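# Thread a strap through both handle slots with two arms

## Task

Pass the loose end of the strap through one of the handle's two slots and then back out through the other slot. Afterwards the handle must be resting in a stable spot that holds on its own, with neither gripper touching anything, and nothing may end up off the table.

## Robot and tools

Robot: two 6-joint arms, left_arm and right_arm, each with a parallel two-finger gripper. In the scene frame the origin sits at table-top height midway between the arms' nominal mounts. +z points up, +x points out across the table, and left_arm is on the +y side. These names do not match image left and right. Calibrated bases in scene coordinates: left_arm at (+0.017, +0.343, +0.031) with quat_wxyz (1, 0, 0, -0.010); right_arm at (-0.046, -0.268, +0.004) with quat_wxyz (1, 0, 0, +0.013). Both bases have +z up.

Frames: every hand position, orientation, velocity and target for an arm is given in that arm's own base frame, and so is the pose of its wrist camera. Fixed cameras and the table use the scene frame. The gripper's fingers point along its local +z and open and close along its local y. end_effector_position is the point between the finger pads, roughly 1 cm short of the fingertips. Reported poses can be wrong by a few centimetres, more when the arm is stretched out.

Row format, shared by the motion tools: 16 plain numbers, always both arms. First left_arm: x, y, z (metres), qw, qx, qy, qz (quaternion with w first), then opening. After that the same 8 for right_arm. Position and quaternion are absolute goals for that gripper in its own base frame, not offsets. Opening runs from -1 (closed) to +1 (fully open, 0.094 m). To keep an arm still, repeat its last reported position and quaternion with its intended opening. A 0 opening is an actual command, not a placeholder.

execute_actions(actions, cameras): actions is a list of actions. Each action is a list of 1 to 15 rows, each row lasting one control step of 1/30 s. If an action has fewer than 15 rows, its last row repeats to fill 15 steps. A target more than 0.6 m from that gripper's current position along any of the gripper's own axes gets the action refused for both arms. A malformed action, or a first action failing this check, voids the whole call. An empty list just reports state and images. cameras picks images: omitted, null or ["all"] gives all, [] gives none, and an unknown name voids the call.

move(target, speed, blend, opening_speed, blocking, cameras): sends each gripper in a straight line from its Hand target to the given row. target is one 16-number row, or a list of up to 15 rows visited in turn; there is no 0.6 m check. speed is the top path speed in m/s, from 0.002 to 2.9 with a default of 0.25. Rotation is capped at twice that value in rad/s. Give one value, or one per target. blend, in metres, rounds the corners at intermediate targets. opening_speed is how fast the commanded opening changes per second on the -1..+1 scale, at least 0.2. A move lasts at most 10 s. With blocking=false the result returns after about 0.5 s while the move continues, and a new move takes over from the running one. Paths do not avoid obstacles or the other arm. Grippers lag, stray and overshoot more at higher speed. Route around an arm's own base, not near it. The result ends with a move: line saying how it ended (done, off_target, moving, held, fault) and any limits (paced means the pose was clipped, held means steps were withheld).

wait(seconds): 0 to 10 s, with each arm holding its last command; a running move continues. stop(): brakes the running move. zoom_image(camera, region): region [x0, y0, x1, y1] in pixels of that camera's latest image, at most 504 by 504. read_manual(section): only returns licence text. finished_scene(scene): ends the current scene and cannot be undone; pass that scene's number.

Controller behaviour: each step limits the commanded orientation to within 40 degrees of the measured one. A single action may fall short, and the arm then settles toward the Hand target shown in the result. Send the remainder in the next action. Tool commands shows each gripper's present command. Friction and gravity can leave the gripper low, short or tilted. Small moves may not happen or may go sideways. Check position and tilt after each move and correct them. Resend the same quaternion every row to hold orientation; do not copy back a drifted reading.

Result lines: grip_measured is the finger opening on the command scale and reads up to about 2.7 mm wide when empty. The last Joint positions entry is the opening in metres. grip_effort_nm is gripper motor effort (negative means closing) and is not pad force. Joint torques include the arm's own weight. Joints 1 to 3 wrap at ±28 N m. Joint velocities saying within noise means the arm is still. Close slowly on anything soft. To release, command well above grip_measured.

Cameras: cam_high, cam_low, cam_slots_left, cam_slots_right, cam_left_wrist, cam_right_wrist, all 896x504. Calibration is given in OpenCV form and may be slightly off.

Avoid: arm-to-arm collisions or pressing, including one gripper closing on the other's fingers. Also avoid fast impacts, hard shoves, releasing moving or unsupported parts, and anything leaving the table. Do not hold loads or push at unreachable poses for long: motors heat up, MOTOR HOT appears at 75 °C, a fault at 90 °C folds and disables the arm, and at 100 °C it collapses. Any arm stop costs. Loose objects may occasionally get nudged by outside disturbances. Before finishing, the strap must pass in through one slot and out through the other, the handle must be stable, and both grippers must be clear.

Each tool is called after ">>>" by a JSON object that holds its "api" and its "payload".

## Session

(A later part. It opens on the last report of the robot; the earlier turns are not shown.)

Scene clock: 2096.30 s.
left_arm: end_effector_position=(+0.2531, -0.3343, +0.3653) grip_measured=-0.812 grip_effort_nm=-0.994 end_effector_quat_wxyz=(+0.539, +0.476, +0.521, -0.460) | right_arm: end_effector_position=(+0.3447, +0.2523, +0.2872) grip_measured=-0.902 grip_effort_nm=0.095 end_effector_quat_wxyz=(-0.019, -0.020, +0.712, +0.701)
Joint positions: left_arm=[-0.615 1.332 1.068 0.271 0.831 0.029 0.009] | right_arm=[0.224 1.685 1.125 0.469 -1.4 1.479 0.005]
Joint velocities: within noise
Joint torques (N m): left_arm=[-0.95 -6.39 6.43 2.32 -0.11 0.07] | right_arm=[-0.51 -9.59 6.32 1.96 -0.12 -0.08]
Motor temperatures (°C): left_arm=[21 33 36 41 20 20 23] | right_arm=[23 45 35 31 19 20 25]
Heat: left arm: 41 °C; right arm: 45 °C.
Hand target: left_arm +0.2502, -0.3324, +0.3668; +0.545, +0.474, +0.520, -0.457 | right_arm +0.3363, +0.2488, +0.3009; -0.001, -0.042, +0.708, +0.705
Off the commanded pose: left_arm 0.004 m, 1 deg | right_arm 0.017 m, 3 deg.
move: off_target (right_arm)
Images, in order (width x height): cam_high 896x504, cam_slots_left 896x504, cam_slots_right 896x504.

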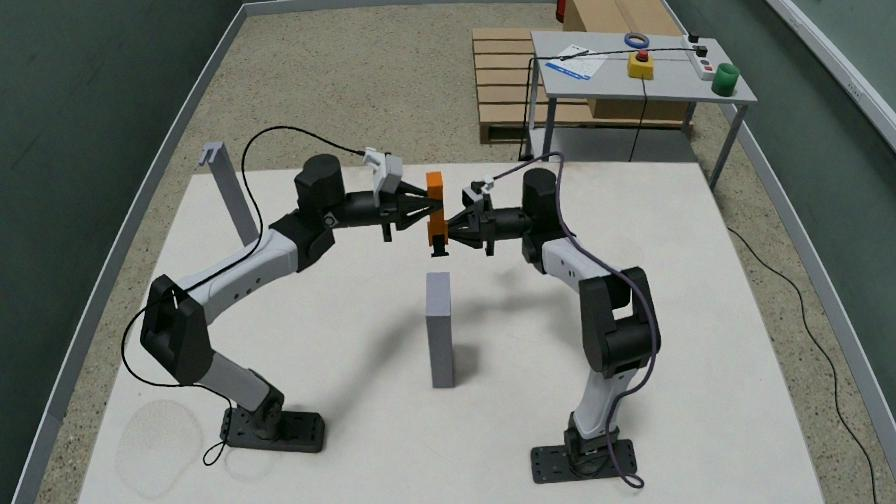

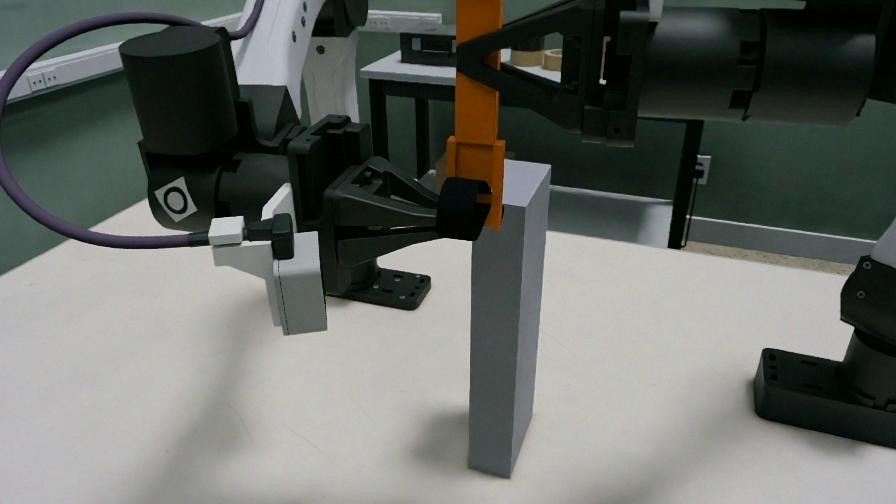

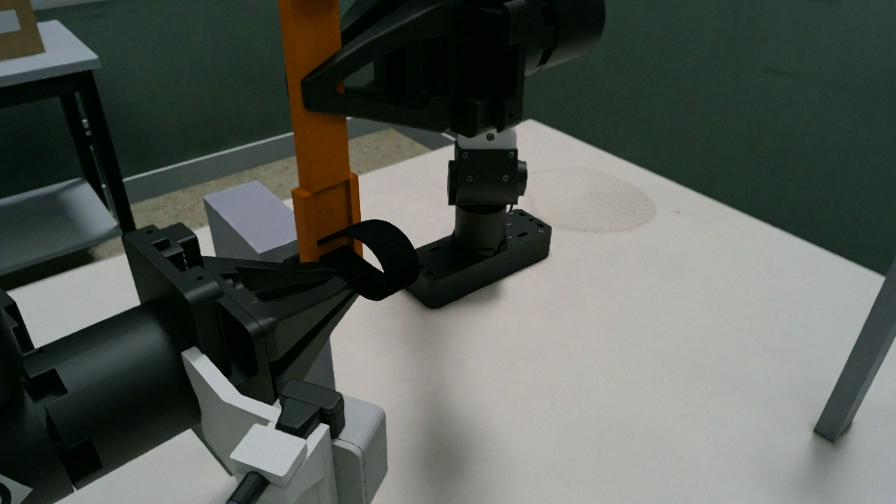

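>>> {"api": "move", "payload": {"target": [[0.250,-0.3324,0.3668,0.5447,0.4739,0.5202,-0.4567,-0.9,0.3362,0.2450,0.3012,-0.0013,-0.0418,0.7071,0.7060,-0.9],[0.250,-0.3324,0.3668,0.5447,0.4739,0.5202,-0.4567,-0.9,0.3362,0.2450,0.3012,-0.0013,-0.0418,0.7071,0.7060,-1]], "speed": 0.03, "opening_speed": 0.3, "cameras": ["cam_slots_left","cam_slots_right","cam_high"]}}

>>> {"api": "zoom_image", "payload": {"camera": "cam_slots_right", "region": [290, 210, 390, 280]}}

>>> {"api": "zoom_image", "payload": {"camera": "cam_slots_left", "region": [430, 170, 520, 260]}}

Scene clock: 2102.97 s.
left_arm: end_effector_position=(+0.2531, -0.3343, +0.3653) grip_measured=-0.812 grip_effort_nm=-0.994 end_effector_quat_wxyz=(+0.539, +0.476, +0.521, -0.460) | right_arm: end_effector_position=(+0.3454, +0.2489, +0.2872) grip_measured=-0.968 grip_effort_nm=-0.974 end_effector_quat_wxyz=(-0.019, -0.020, +0.712, +0.702)
Joint positions: left_arm=[-0.615 1.332 1.068 0.271 0.831 0.029 0.009] | right_arm=[0.215 1.685 1.125 0.469 -1.41 1.479 0.001]
Joint velocities: within noise
Joint torques (N m): left_arm=[-0.79 -6.19 6.56 2.31 -0.09 0.04] | right_arm=[-0.58 -9.81 6.08 1.92 -0.11 -0.11]
Motor temperatures (°C): left_arm=[21 33 36 41 20 20 23] | right_arm=[23 46 35 31 19 20 25]
Heat: left arm: 41 °C; right arm: 46 °C.
Hand target: left_arm +0.2502, -0.3324, +0.3668; +0.545, +0.474, +0.520, -0.457 | right_arm +0.3363, +0.2453, +0.3008; -0.001, -0.042, +0.708, +0.705
Off the commanded pose: left_arm 0.004 m, 1 deg | right_arm 0.017 m, 3 deg.
move: off_target (right_arm); target 2's new opening was sent with right_arm's hand 0.017 m and 3 deg from that target
Images, in order (width x height): cam_high 896x504, cam_slots_left 896x504, cam_slots_right 896x504.

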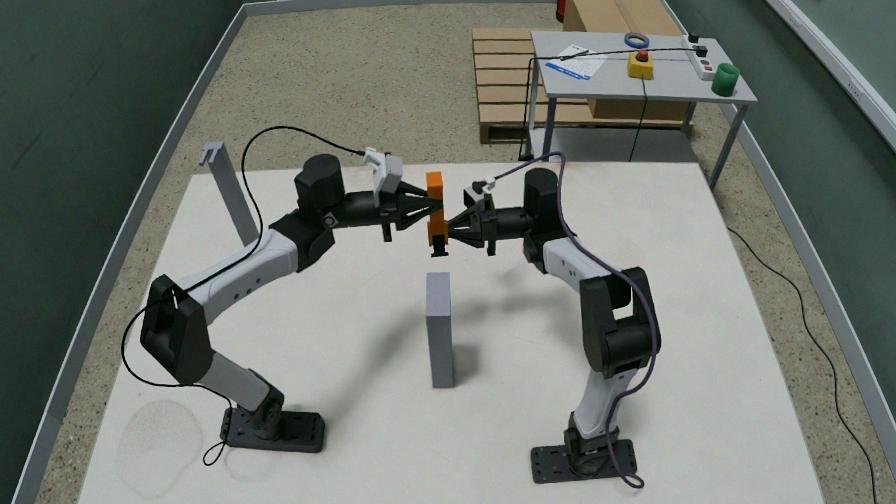

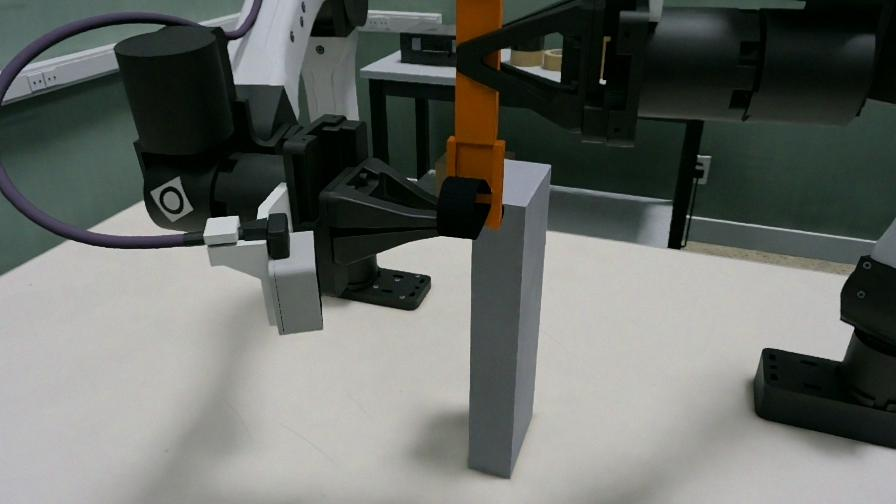

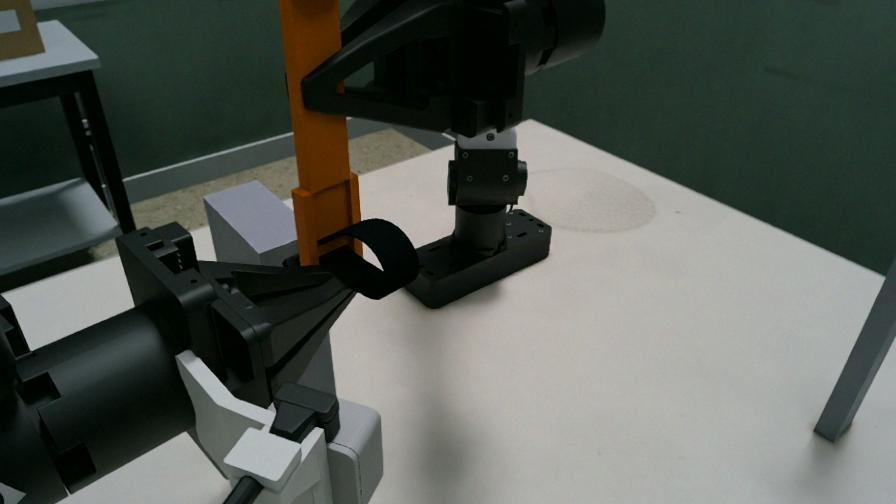

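Scaled by 5.040 from the camera's 896x504 image, which has a finer 1280x720 frame.

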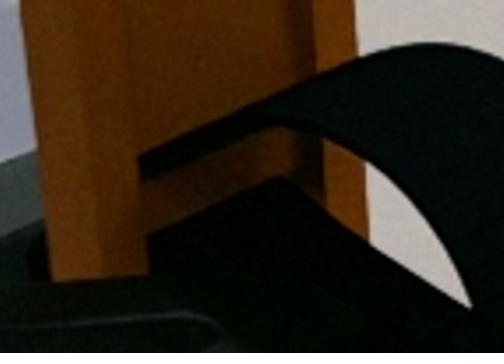

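Scaled by 5.600 from the camera's 896x504 image, which has a finer 1280x720 frame.

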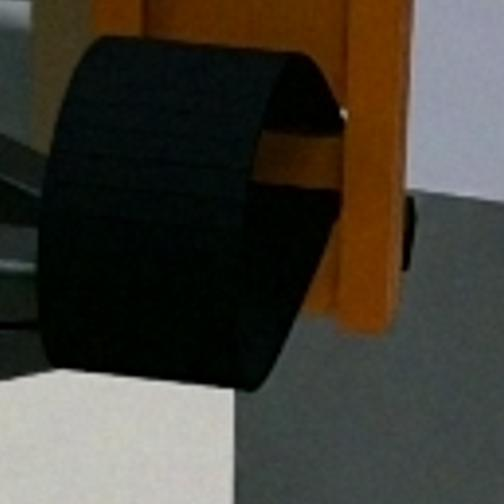

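>>> {"api": "move", "payload": {"target": [0.250,-0.3324,0.3668,0.5447,0.4739,0.5202,-0.4567,-0.9,0.3312,0.2450,0.3010,-0.0013,-0.0418,0.7071,0.7060,-1], "speed": 0.03, "cameras": ["cam_slots_left","cam_slots_right","cam_high"]}}

>>> {"api": "zoom_image", "payload": {"camera": "cam_slots_right", "region": [290, 210, 390, 280]}}

>>> {"api": "zoom_image", "payload": {"camera": "cam_slots_left", "region": [430, 170, 520, 260]}}

>>> {"api": "zoom_image", "payload": {"camera": "cam_high", "region": [405, 200, 475, 270]}}

Scene clock: 2110.77 s.
left_arm: end_effector_position=(+0.2525, -0.3348, +0.3650) grip_measured=-0.812 grip_effort_nm=-0.989 end_effector_quat_wxyz=(+0.538, +0.476, +0.521, -0.461) | right_arm: end_effector_position=(+0.3401, +0.2477, +0.2871) grip_measured=-0.970 grip_effort_nm=-1.013 end_effector_quat_wxyz=(-0.020, -0.019, +0.712, +0.702)
Joint positions: left_arm=[-0.617 1.332 1.068 0.27 0.831 0.029 0.009] | right_arm=[0.214 1.665 1.103 0.469 -1.411 1.479 0.001]
Joint velocities: within noise
Joint torques (N m): left_arm=[-0.64 -6.31 6.5 2.3 -0.12 0.06] | right_arm=[-0.32 -9.57 6.27 1.95 -0.09 -0.1]
Motor temperatures (°C): left_arm=[21 33 36 41 20 20 23] | right_arm=[23 47 35 30 19 20 25]
Heat: left arm: 41 °C; right arm: 47 °C.
Hand target: left_arm +0.2501, -0.3324, +0.3668; +0.545, +0.474, +0.520, -0.457 | right_arm +0.3313, +0.2452, +0.3006; -0.001, -0.042, +0.708, +0.705
Off the commanded pose: left_arm 0.004 m, 1 deg | right_arm 0.017 m, 3 deg.
move: off_target (right_arm)
Images, in order (width x height): cam_high 896x504, cam_slots_left 896x504, cam_slots_right 896x504.

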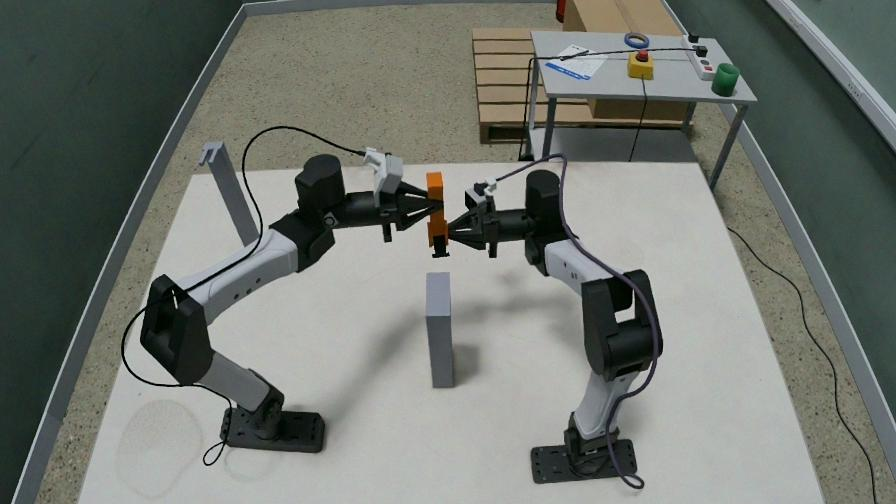

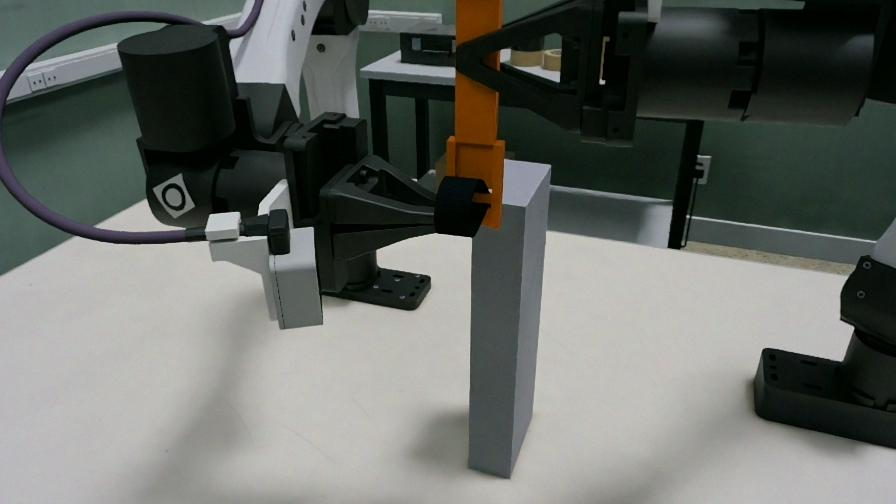

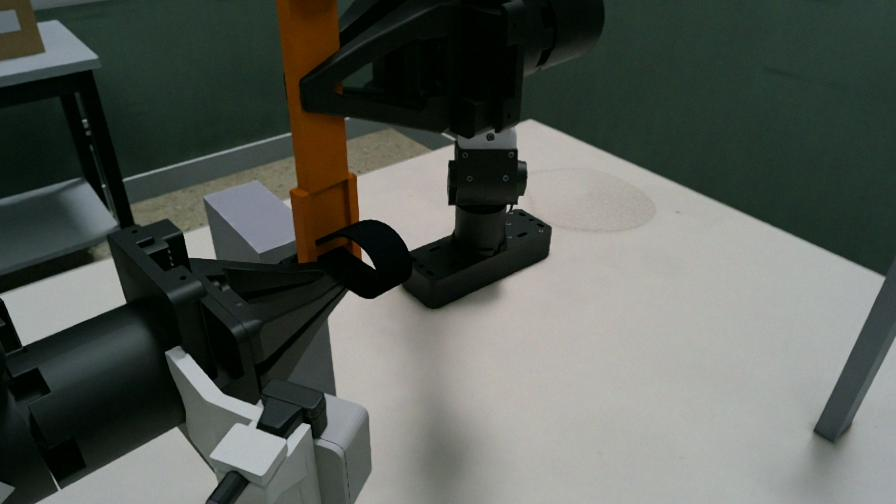

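Scaled by 5.040 from the camera's 896x504 image, which has a finer 1280x720 frame.

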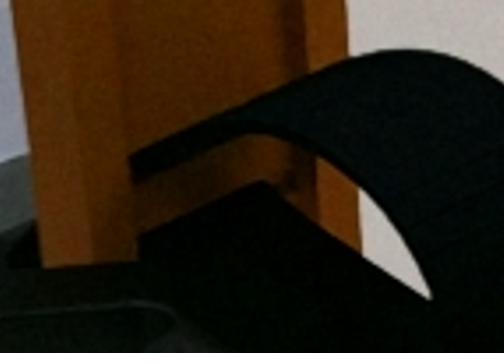

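Scaled by 5.600 from the camera's 896x504 image, which has a finer 1280x720 frame.

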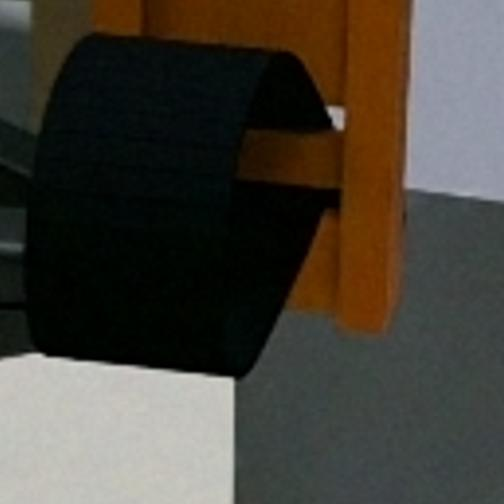

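Scaled by 7.200 from the camera's 896x504 image, which has a finer 1280x720 frame.

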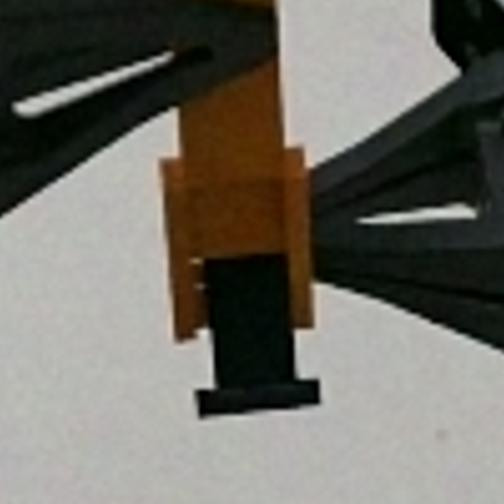

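>>> {"api": "move", "payload": {"target": [[0.250,-0.3324,0.3668,0.5447,0.4739,0.5202,-0.4567,-0.9,0.3312,0.2450,0.3010,-0.0013,-0.0418,0.7071,0.7060,-0.87],[0.242,-0.3324,0.3668,0.5447,0.4739,0.5202,-0.4567,-0.9,0.3312,0.2450,0.3010,-0.0013,-0.0418,0.7071,0.7060,-0.87]], "speed": 0.02, "opening_speed": 0.3, "cameras": ["cam_slots_left","cam_slots_right","cam_high"]}}

>>> {"api": "zoom_image", "payload": {"camera": "cam_slots_right", "region": [280, 200, 400, 290]}}

>>> {"api": "zoom_image", "payload": {"camera": "cam_slots_left", "region": [430, 170, 520, 260]}}

>>> {"api": "zoom_image", "payload": {"camera": "cam_high", "region": [405, 200, 475, 270]}}

Scene clock: 2132.50 s.
left_arm: end_effector_position=(+0.2448, -0.3342, +0.3668) grip_measured=-0.812 grip_effort_nm=-0.999 end_effector_quat_wxyz=(+0.541, +0.476, +0.519, -0.460) | right_arm: end_effector_position=(+0.3401, +0.2477, +0.2871) grip_measured=-0.871 grip_effort_nm=0.090 end_effector_quat_wxyz=(-0.020, -0.019, +0.712, +0.702)
Joint positions: left_arm=[-0.632 1.306 1.05 0.269 0.816 0.029 0.009] | right_arm=[0.214 1.665 1.103 0.469 -1.411 1.479 0.006]
Joint velocities: within noise
Joint torques (N m): left_arm=[-0.95 -6.16 6.45 2.3 -0.12 0] | right_arm=[-0.38 -9.48 6.27 1.99 -0.07 -0.11]
Motor temperatures (°C): left_arm=[21 33 36 40 20 20 23] | right_arm=[23 43 35 31 19 20 25]
Heat: left arm: 40 °C; right arm: 43 °C.
Hand target: left_arm +0.2420, -0.3324, +0.3668; +0.544, +0.474, +0.520, -0.457 | right_arm +0.3313, +0.2452, +0.3006; -0.001, -0.042, +0.708, +0.705
Off the commanded pose: left_arm 0.003 m, 1 deg | right_arm 0.017 m, 3 deg.
move: off_target (right_arm)
Images, in order (width x height): cam_high 896x504, cam_slots_left 896x504, cam_slots_right 896x504.

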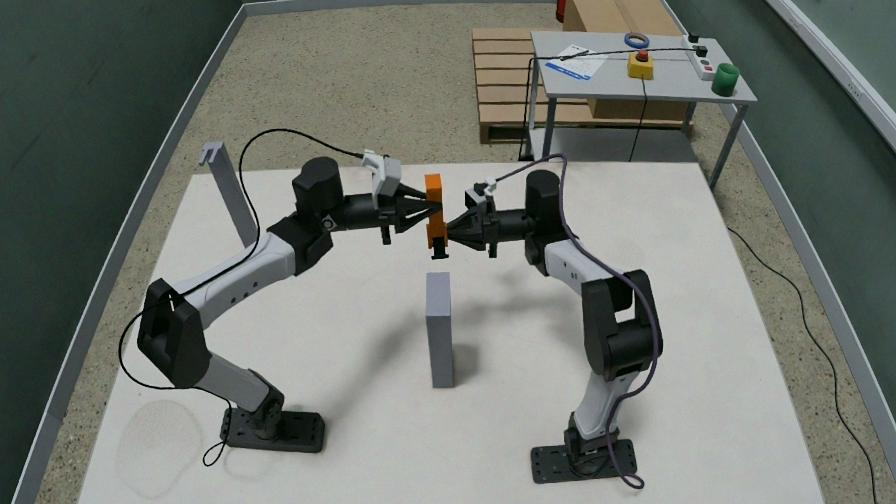

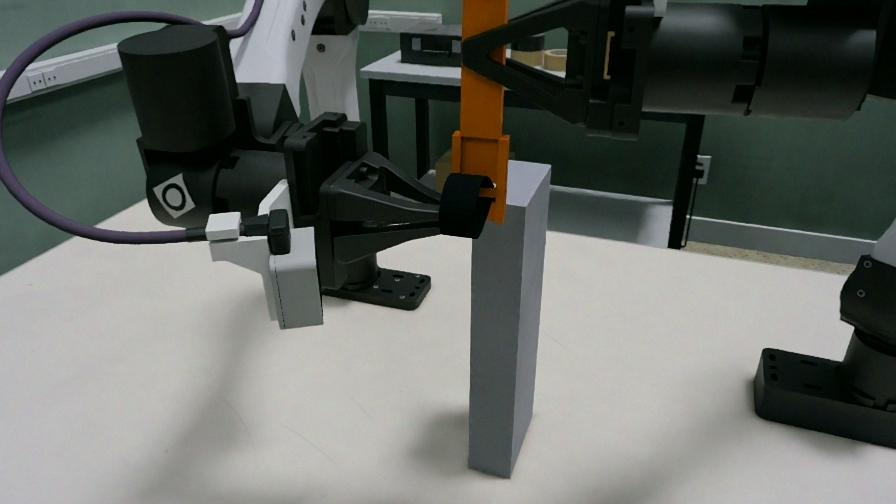

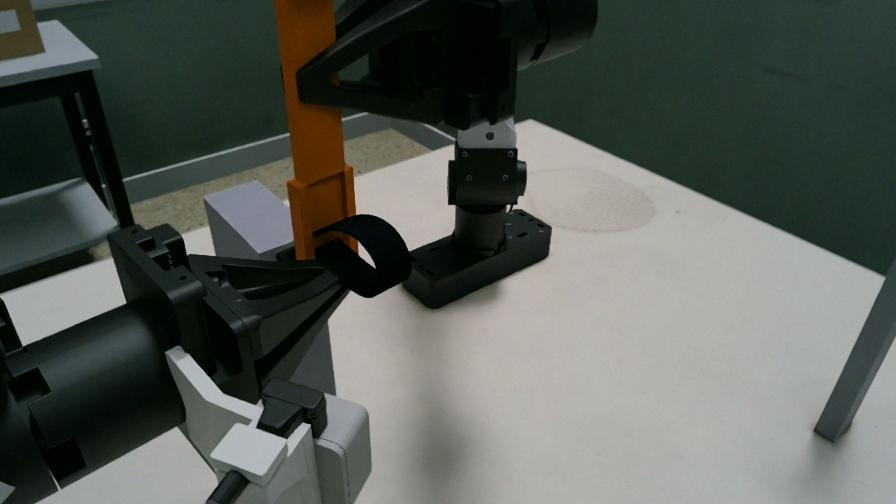

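Scaled by 4.200 from the camera's 896x504 image, which has a finer 1280x720 frame.

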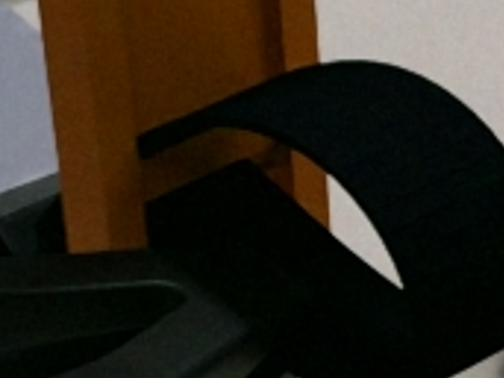

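Scaled by 5.600 from the camera's 896x504 image, which has a finer 1280x720 frame.

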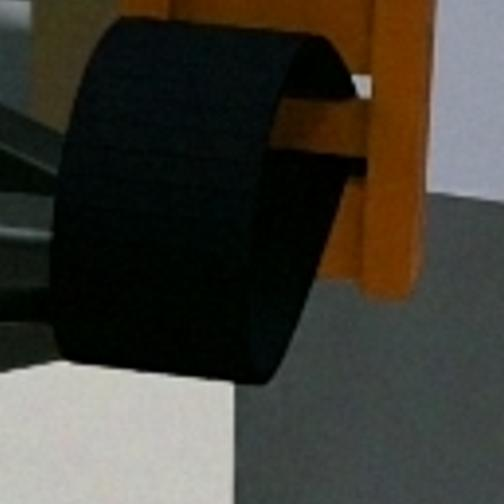

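Scaled by 7.200 from the camera's 896x504 image, which has a finer 1280x720 frame.

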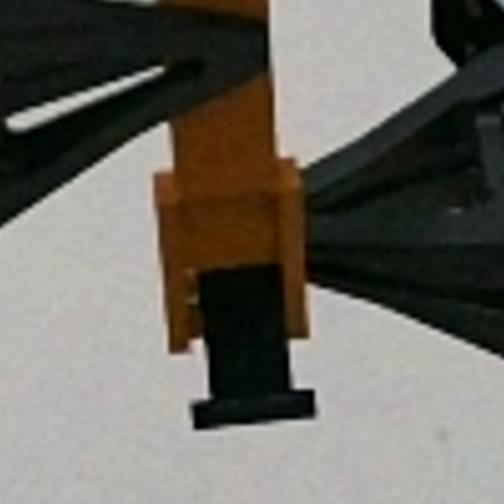

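>>> {"api": "move", "payload": {"target": [[0.242,-0.3324,0.3668,0.5447,0.4739,0.5202,-0.4567,-0.9,0.3312,0.2450,0.3010,-0.0013,-0.0418,0.7071,0.7060,-1],[0.242,-0.3324,0.3668,0.5447,0.4739,0.5202,-0.4567,-0.9,0.3262,0.2450,0.3025,-0.0013,-0.0418,0.7071,0.7060,-1]], "speed": 0.02, "opening_speed": 0.3, "cameras": ["cam_slots_left","cam_slots_right","cam_high"]}}

>>> {"api": "zoom_image", "payload": {"camera": "cam_slots_right", "region": [280, 200, 400, 290]}}

>>> {"api": "zoom_image", "payload": {"camera": "cam_slots_left", "region": [430, 170, 520, 260]}}

>>> {"api": "zoom_image", "payload": {"camera": "cam_high", "region": [405, 200, 475, 270]}}

Scene clock: 2144.87 s.
left_arm: end_effector_position=(+0.2450, -0.3342, +0.3668) grip_measured=-0.812 grip_effort_nm=-0.999 end_effector_quat_wxyz=(+0.541, +0.476, +0.519, -0.460) | right_arm: end_effector_position=(+0.3350, +0.2465, +0.2896) grip_measured=-0.973 grip_effort_nm=-1.013 end_effector_quat_wxyz=(-0.017, -0.021, +0.712, +0.702)
Joint positions: left_arm=[-0.632 1.306 1.05 0.268 0.815 0.029 0.009] | right_arm=[0.214 1.643 1.087 0.469 -1.411 1.479 0.001]
Joint velocities: within noise
Joint torques (N m): left_arm=[-0.95 -6.12 6.32 2.27 -0.16 0.04] | right_arm=[-0.05 -9.2 6.35 1.95 -0.06 -0.07]
Motor temperatures (°C): left_arm=[21 32 36 40 20 20 23] | right_arm=[23 43 34 31 19 20 25]
Heat: left arm: 40 °C; right arm: 43 °C.
Hand target: left_arm +0.2420, -0.3324, +0.3668; +0.545, +0.474, +0.520, -0.457 | right_arm +0.3263, +0.2451, +0.3022; -0.001, -0.042, +0.708, +0.705
Off the commanded pose: left_arm 0.004 m, 1 deg | right_arm 0.016 m, 3 deg.
move: off_target (right_arm)
Images, in order (width x height): cam_high 896x504, cam_slots_left 896x504, cam_slots_right 896x504.

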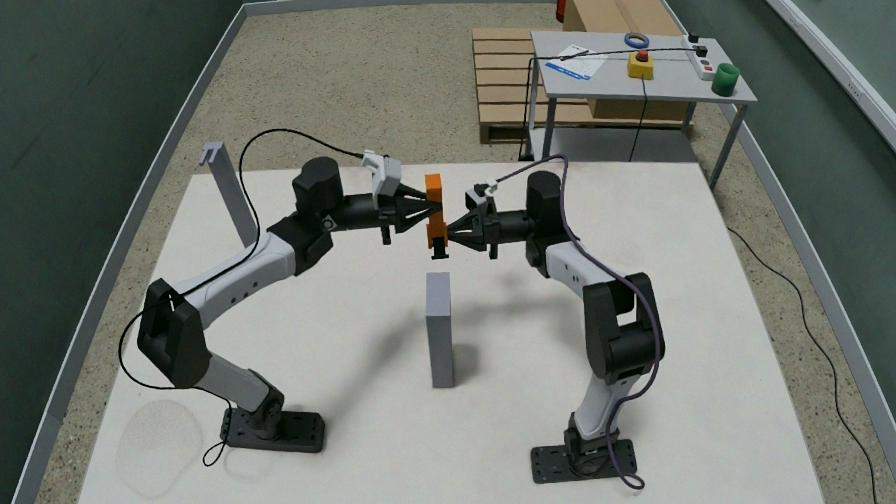

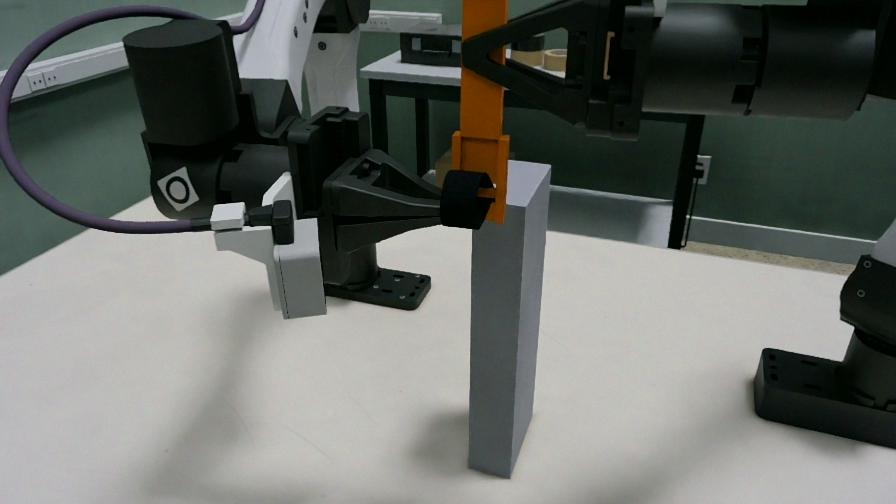

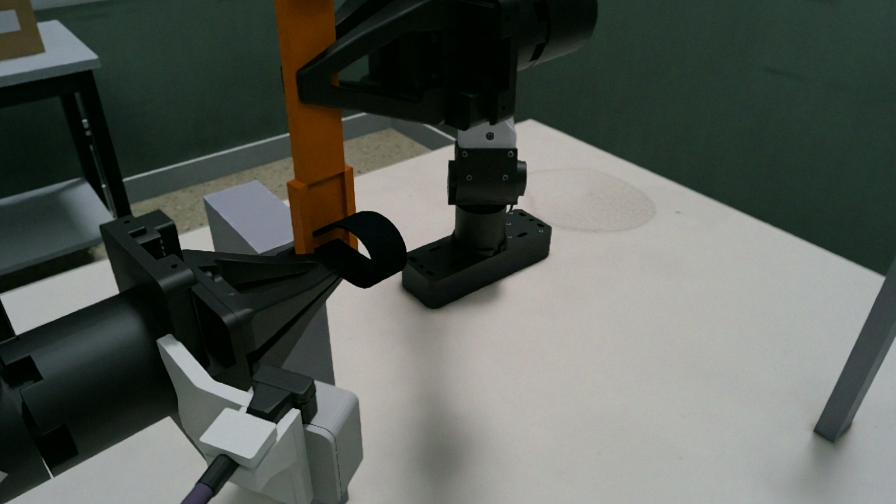

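Scaled by 4.200 from the camera's 896x504 image, which has a finer 1280x720 frame.

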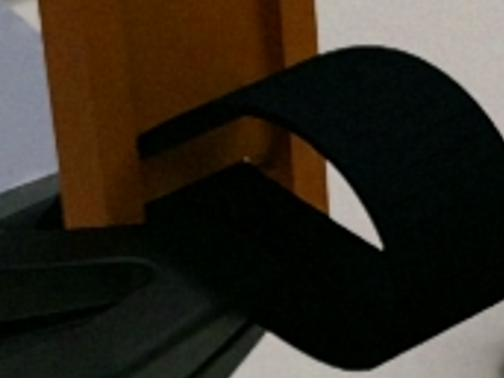

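Scaled by 5.600 from the camera's 896x504 image, which has a finer 1280x720 frame.

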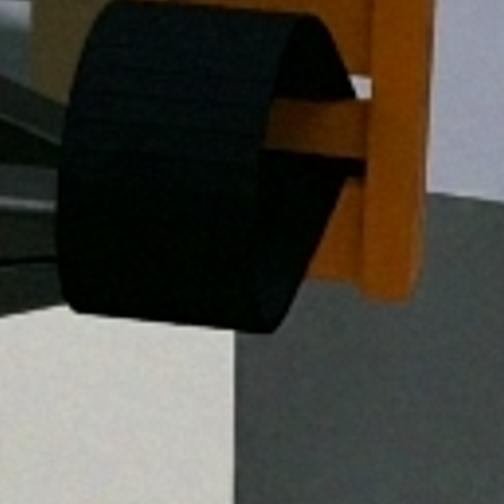

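Scaled by 7.200 from the camera's 896x504 image, which has a finer 1280x720 frame.

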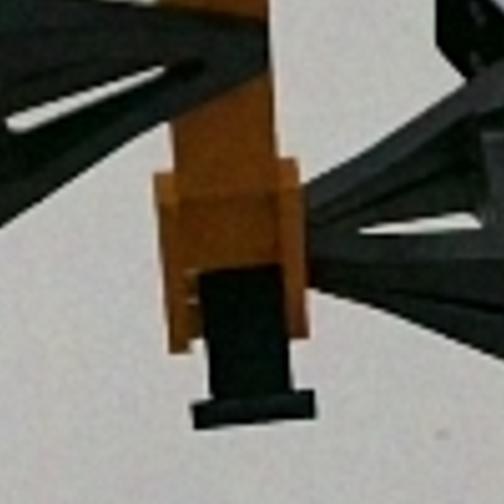

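>>> {"api": "move", "payload": {"target": [[0.242,-0.3324,0.3668,0.5447,0.4739,0.5202,-0.4567,-0.9,0.3262,0.2450,0.3025,-0.0013,-0.0418,0.7071,0.7060,-0.87],[0.232,-0.3324,0.3658,0.5447,0.4739,0.5202,-0.4567,-0.9,0.3262,0.2450,0.3025,-0.0013,-0.0418,0.7071,0.7060,-0.87],[0.232,-0.3324,0.3658,0.5447,0.4739,0.5202,-0.4567,-0.9,0.3262,0.2450,0.3025,-0.0013,-0.0418,0.7071,0.7060,-1]], "speed": 0.02, "opening_speed": 0.3, "cameras": ["cam_slots_left","cam_slots_right","cam_high"]}}

>>> {"api": "zoom_image", "payload": {"camera": "cam_slots_right", "region": [280, 200, 400, 290]}}

>>> {"api": "zoom_image", "payload": {"camera": "cam_high", "region": [405, 200, 475, 270]}}

Scene clock: 2153.57 s.
left_arm: end_effector_position=(+0.2347, -0.3342, +0.3665) grip_measured=-0.812 grip_effort_nm=-1.004 end_effector_quat_wxyz=(+0.542, +0.476, +0.518, -0.460) | right_arm: end_effector_position=(+0.3350, +0.2465, +0.2896) grip_measured=-0.974 grip_effort_nm=-0.969 end_effector_quat_wxyz=(-0.017, -0.021, +0.712, +0.702)
Joint positions: left_arm=[-0.654 1.274 1.025 0.263 0.793 0.029 0.009] | right_arm=[0.214 1.643 1.087 0.469 -1.411 1.479 0.001]
Joint velocities: within noise
Joint torques (N m): left_arm=[-0.96 -5.74 6.45 2.27 -0.14 0.02] | right_arm=[-0.08 -9.13 6.34 1.94 -0.06 -0.07]
Motor temperatures (°C): left_arm=[21 31 36 40 20 20 23] | right_arm=[23 42 34 31 19 20 25]
Heat: left arm: 40 °C; right arm: 42 °C.
Hand target: left_arm +0.2320, -0.3324, +0.3659; +0.545, +0.474, +0.520, -0.457 | right_arm +0.3263, +0.2451, +0.3022; -0.001, -0.042, +0.708, +0.705
Off the commanded pose: left_arm 0.003 m, 1 deg | right_arm 0.016 m, 3 deg.
move: off_target (right_arm); target 3's new opening was sent with right_arm's hand 0.016 m and 3 deg from that target
Images, in order (width x height): cam_high 896x504, cam_slots_left 896x504, cam_slots_right 896x504.

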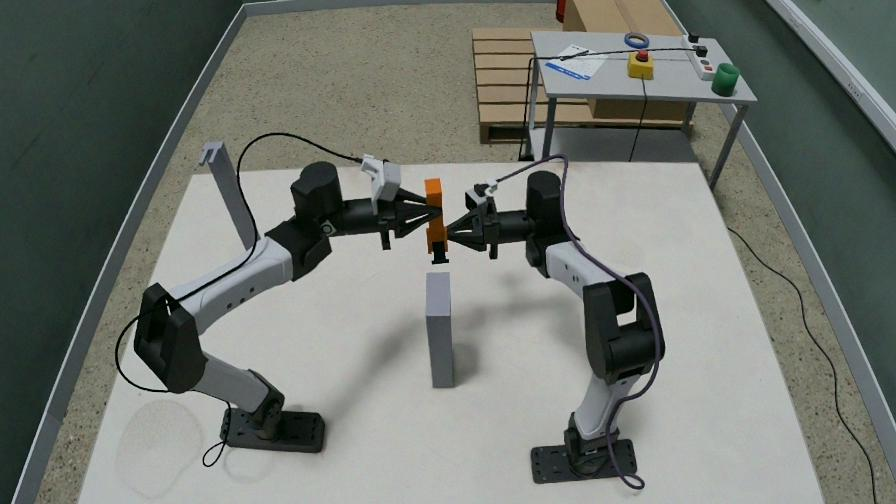

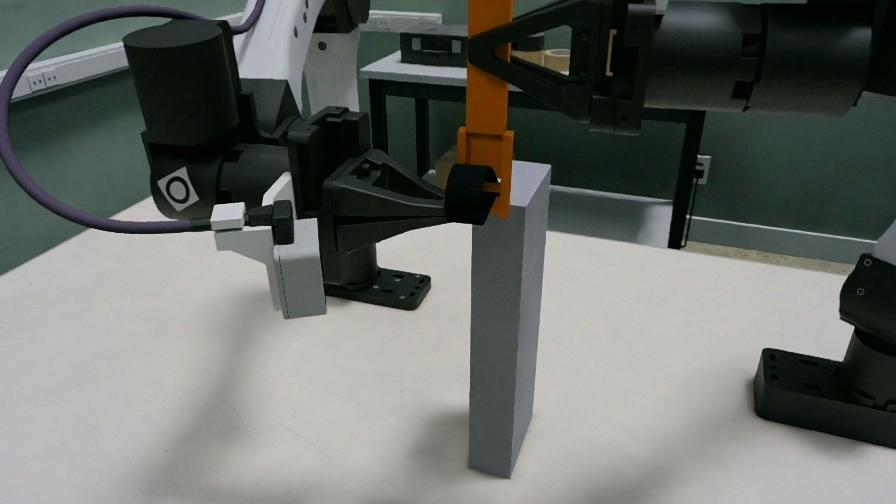

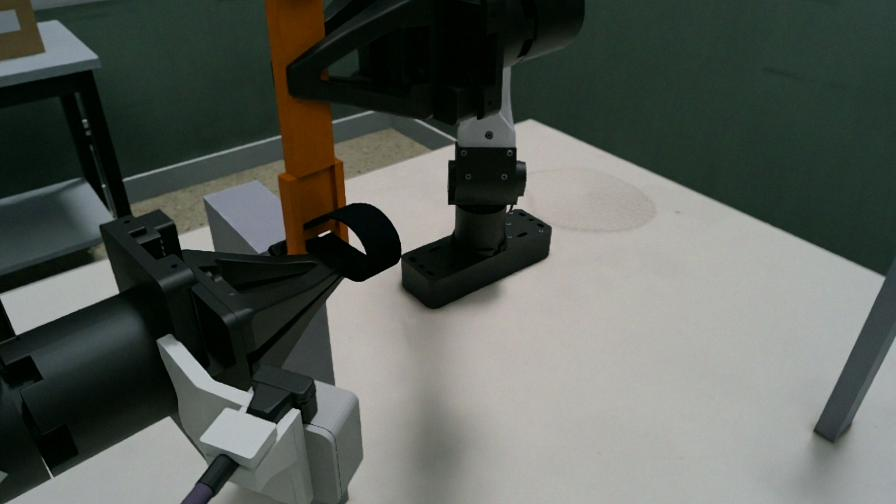

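Scaled by 4.200 from the camera's 896x504 image, which has a finer 1280x720 frame.

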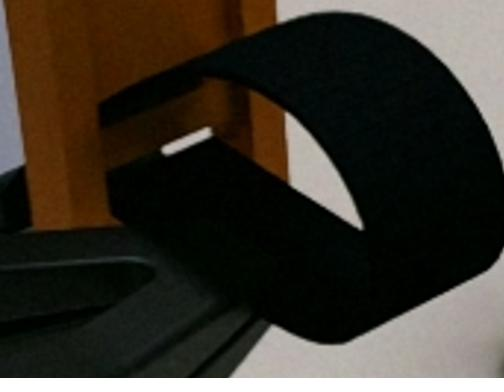

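Scaled by 7.200 from the camera's 896x504 image, which has a finer 1280x720 frame.

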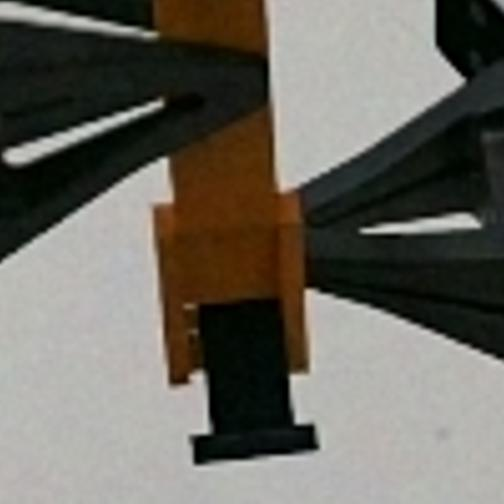

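>>> {"api": "zoom_image", "payload": {"camera": "cam_slots_right", "region": [296, 215, 346, 260]}}

>>> {"api": "zoom_image", "payload": {"camera": "cam_slots_left", "region": [440, 150, 530, 230]}}

Scaled by 10.080 from the camera's 896x504 image, which has a finer 1280x720 frame.

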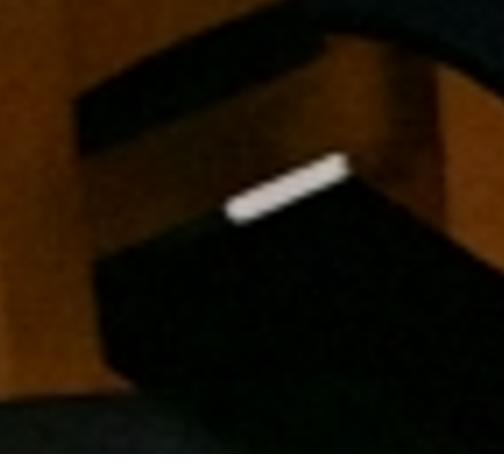

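Scaled by 5.600 from the camera's 896x504 image, which has a finer 1280x720 frame.

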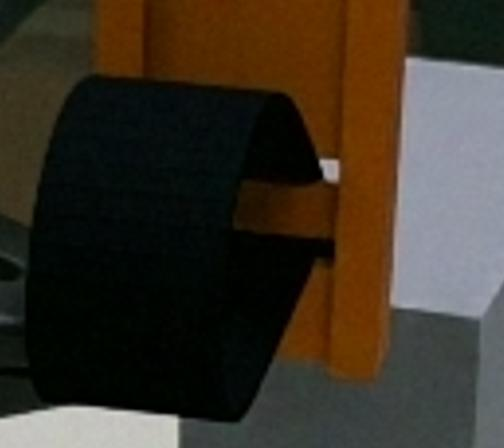

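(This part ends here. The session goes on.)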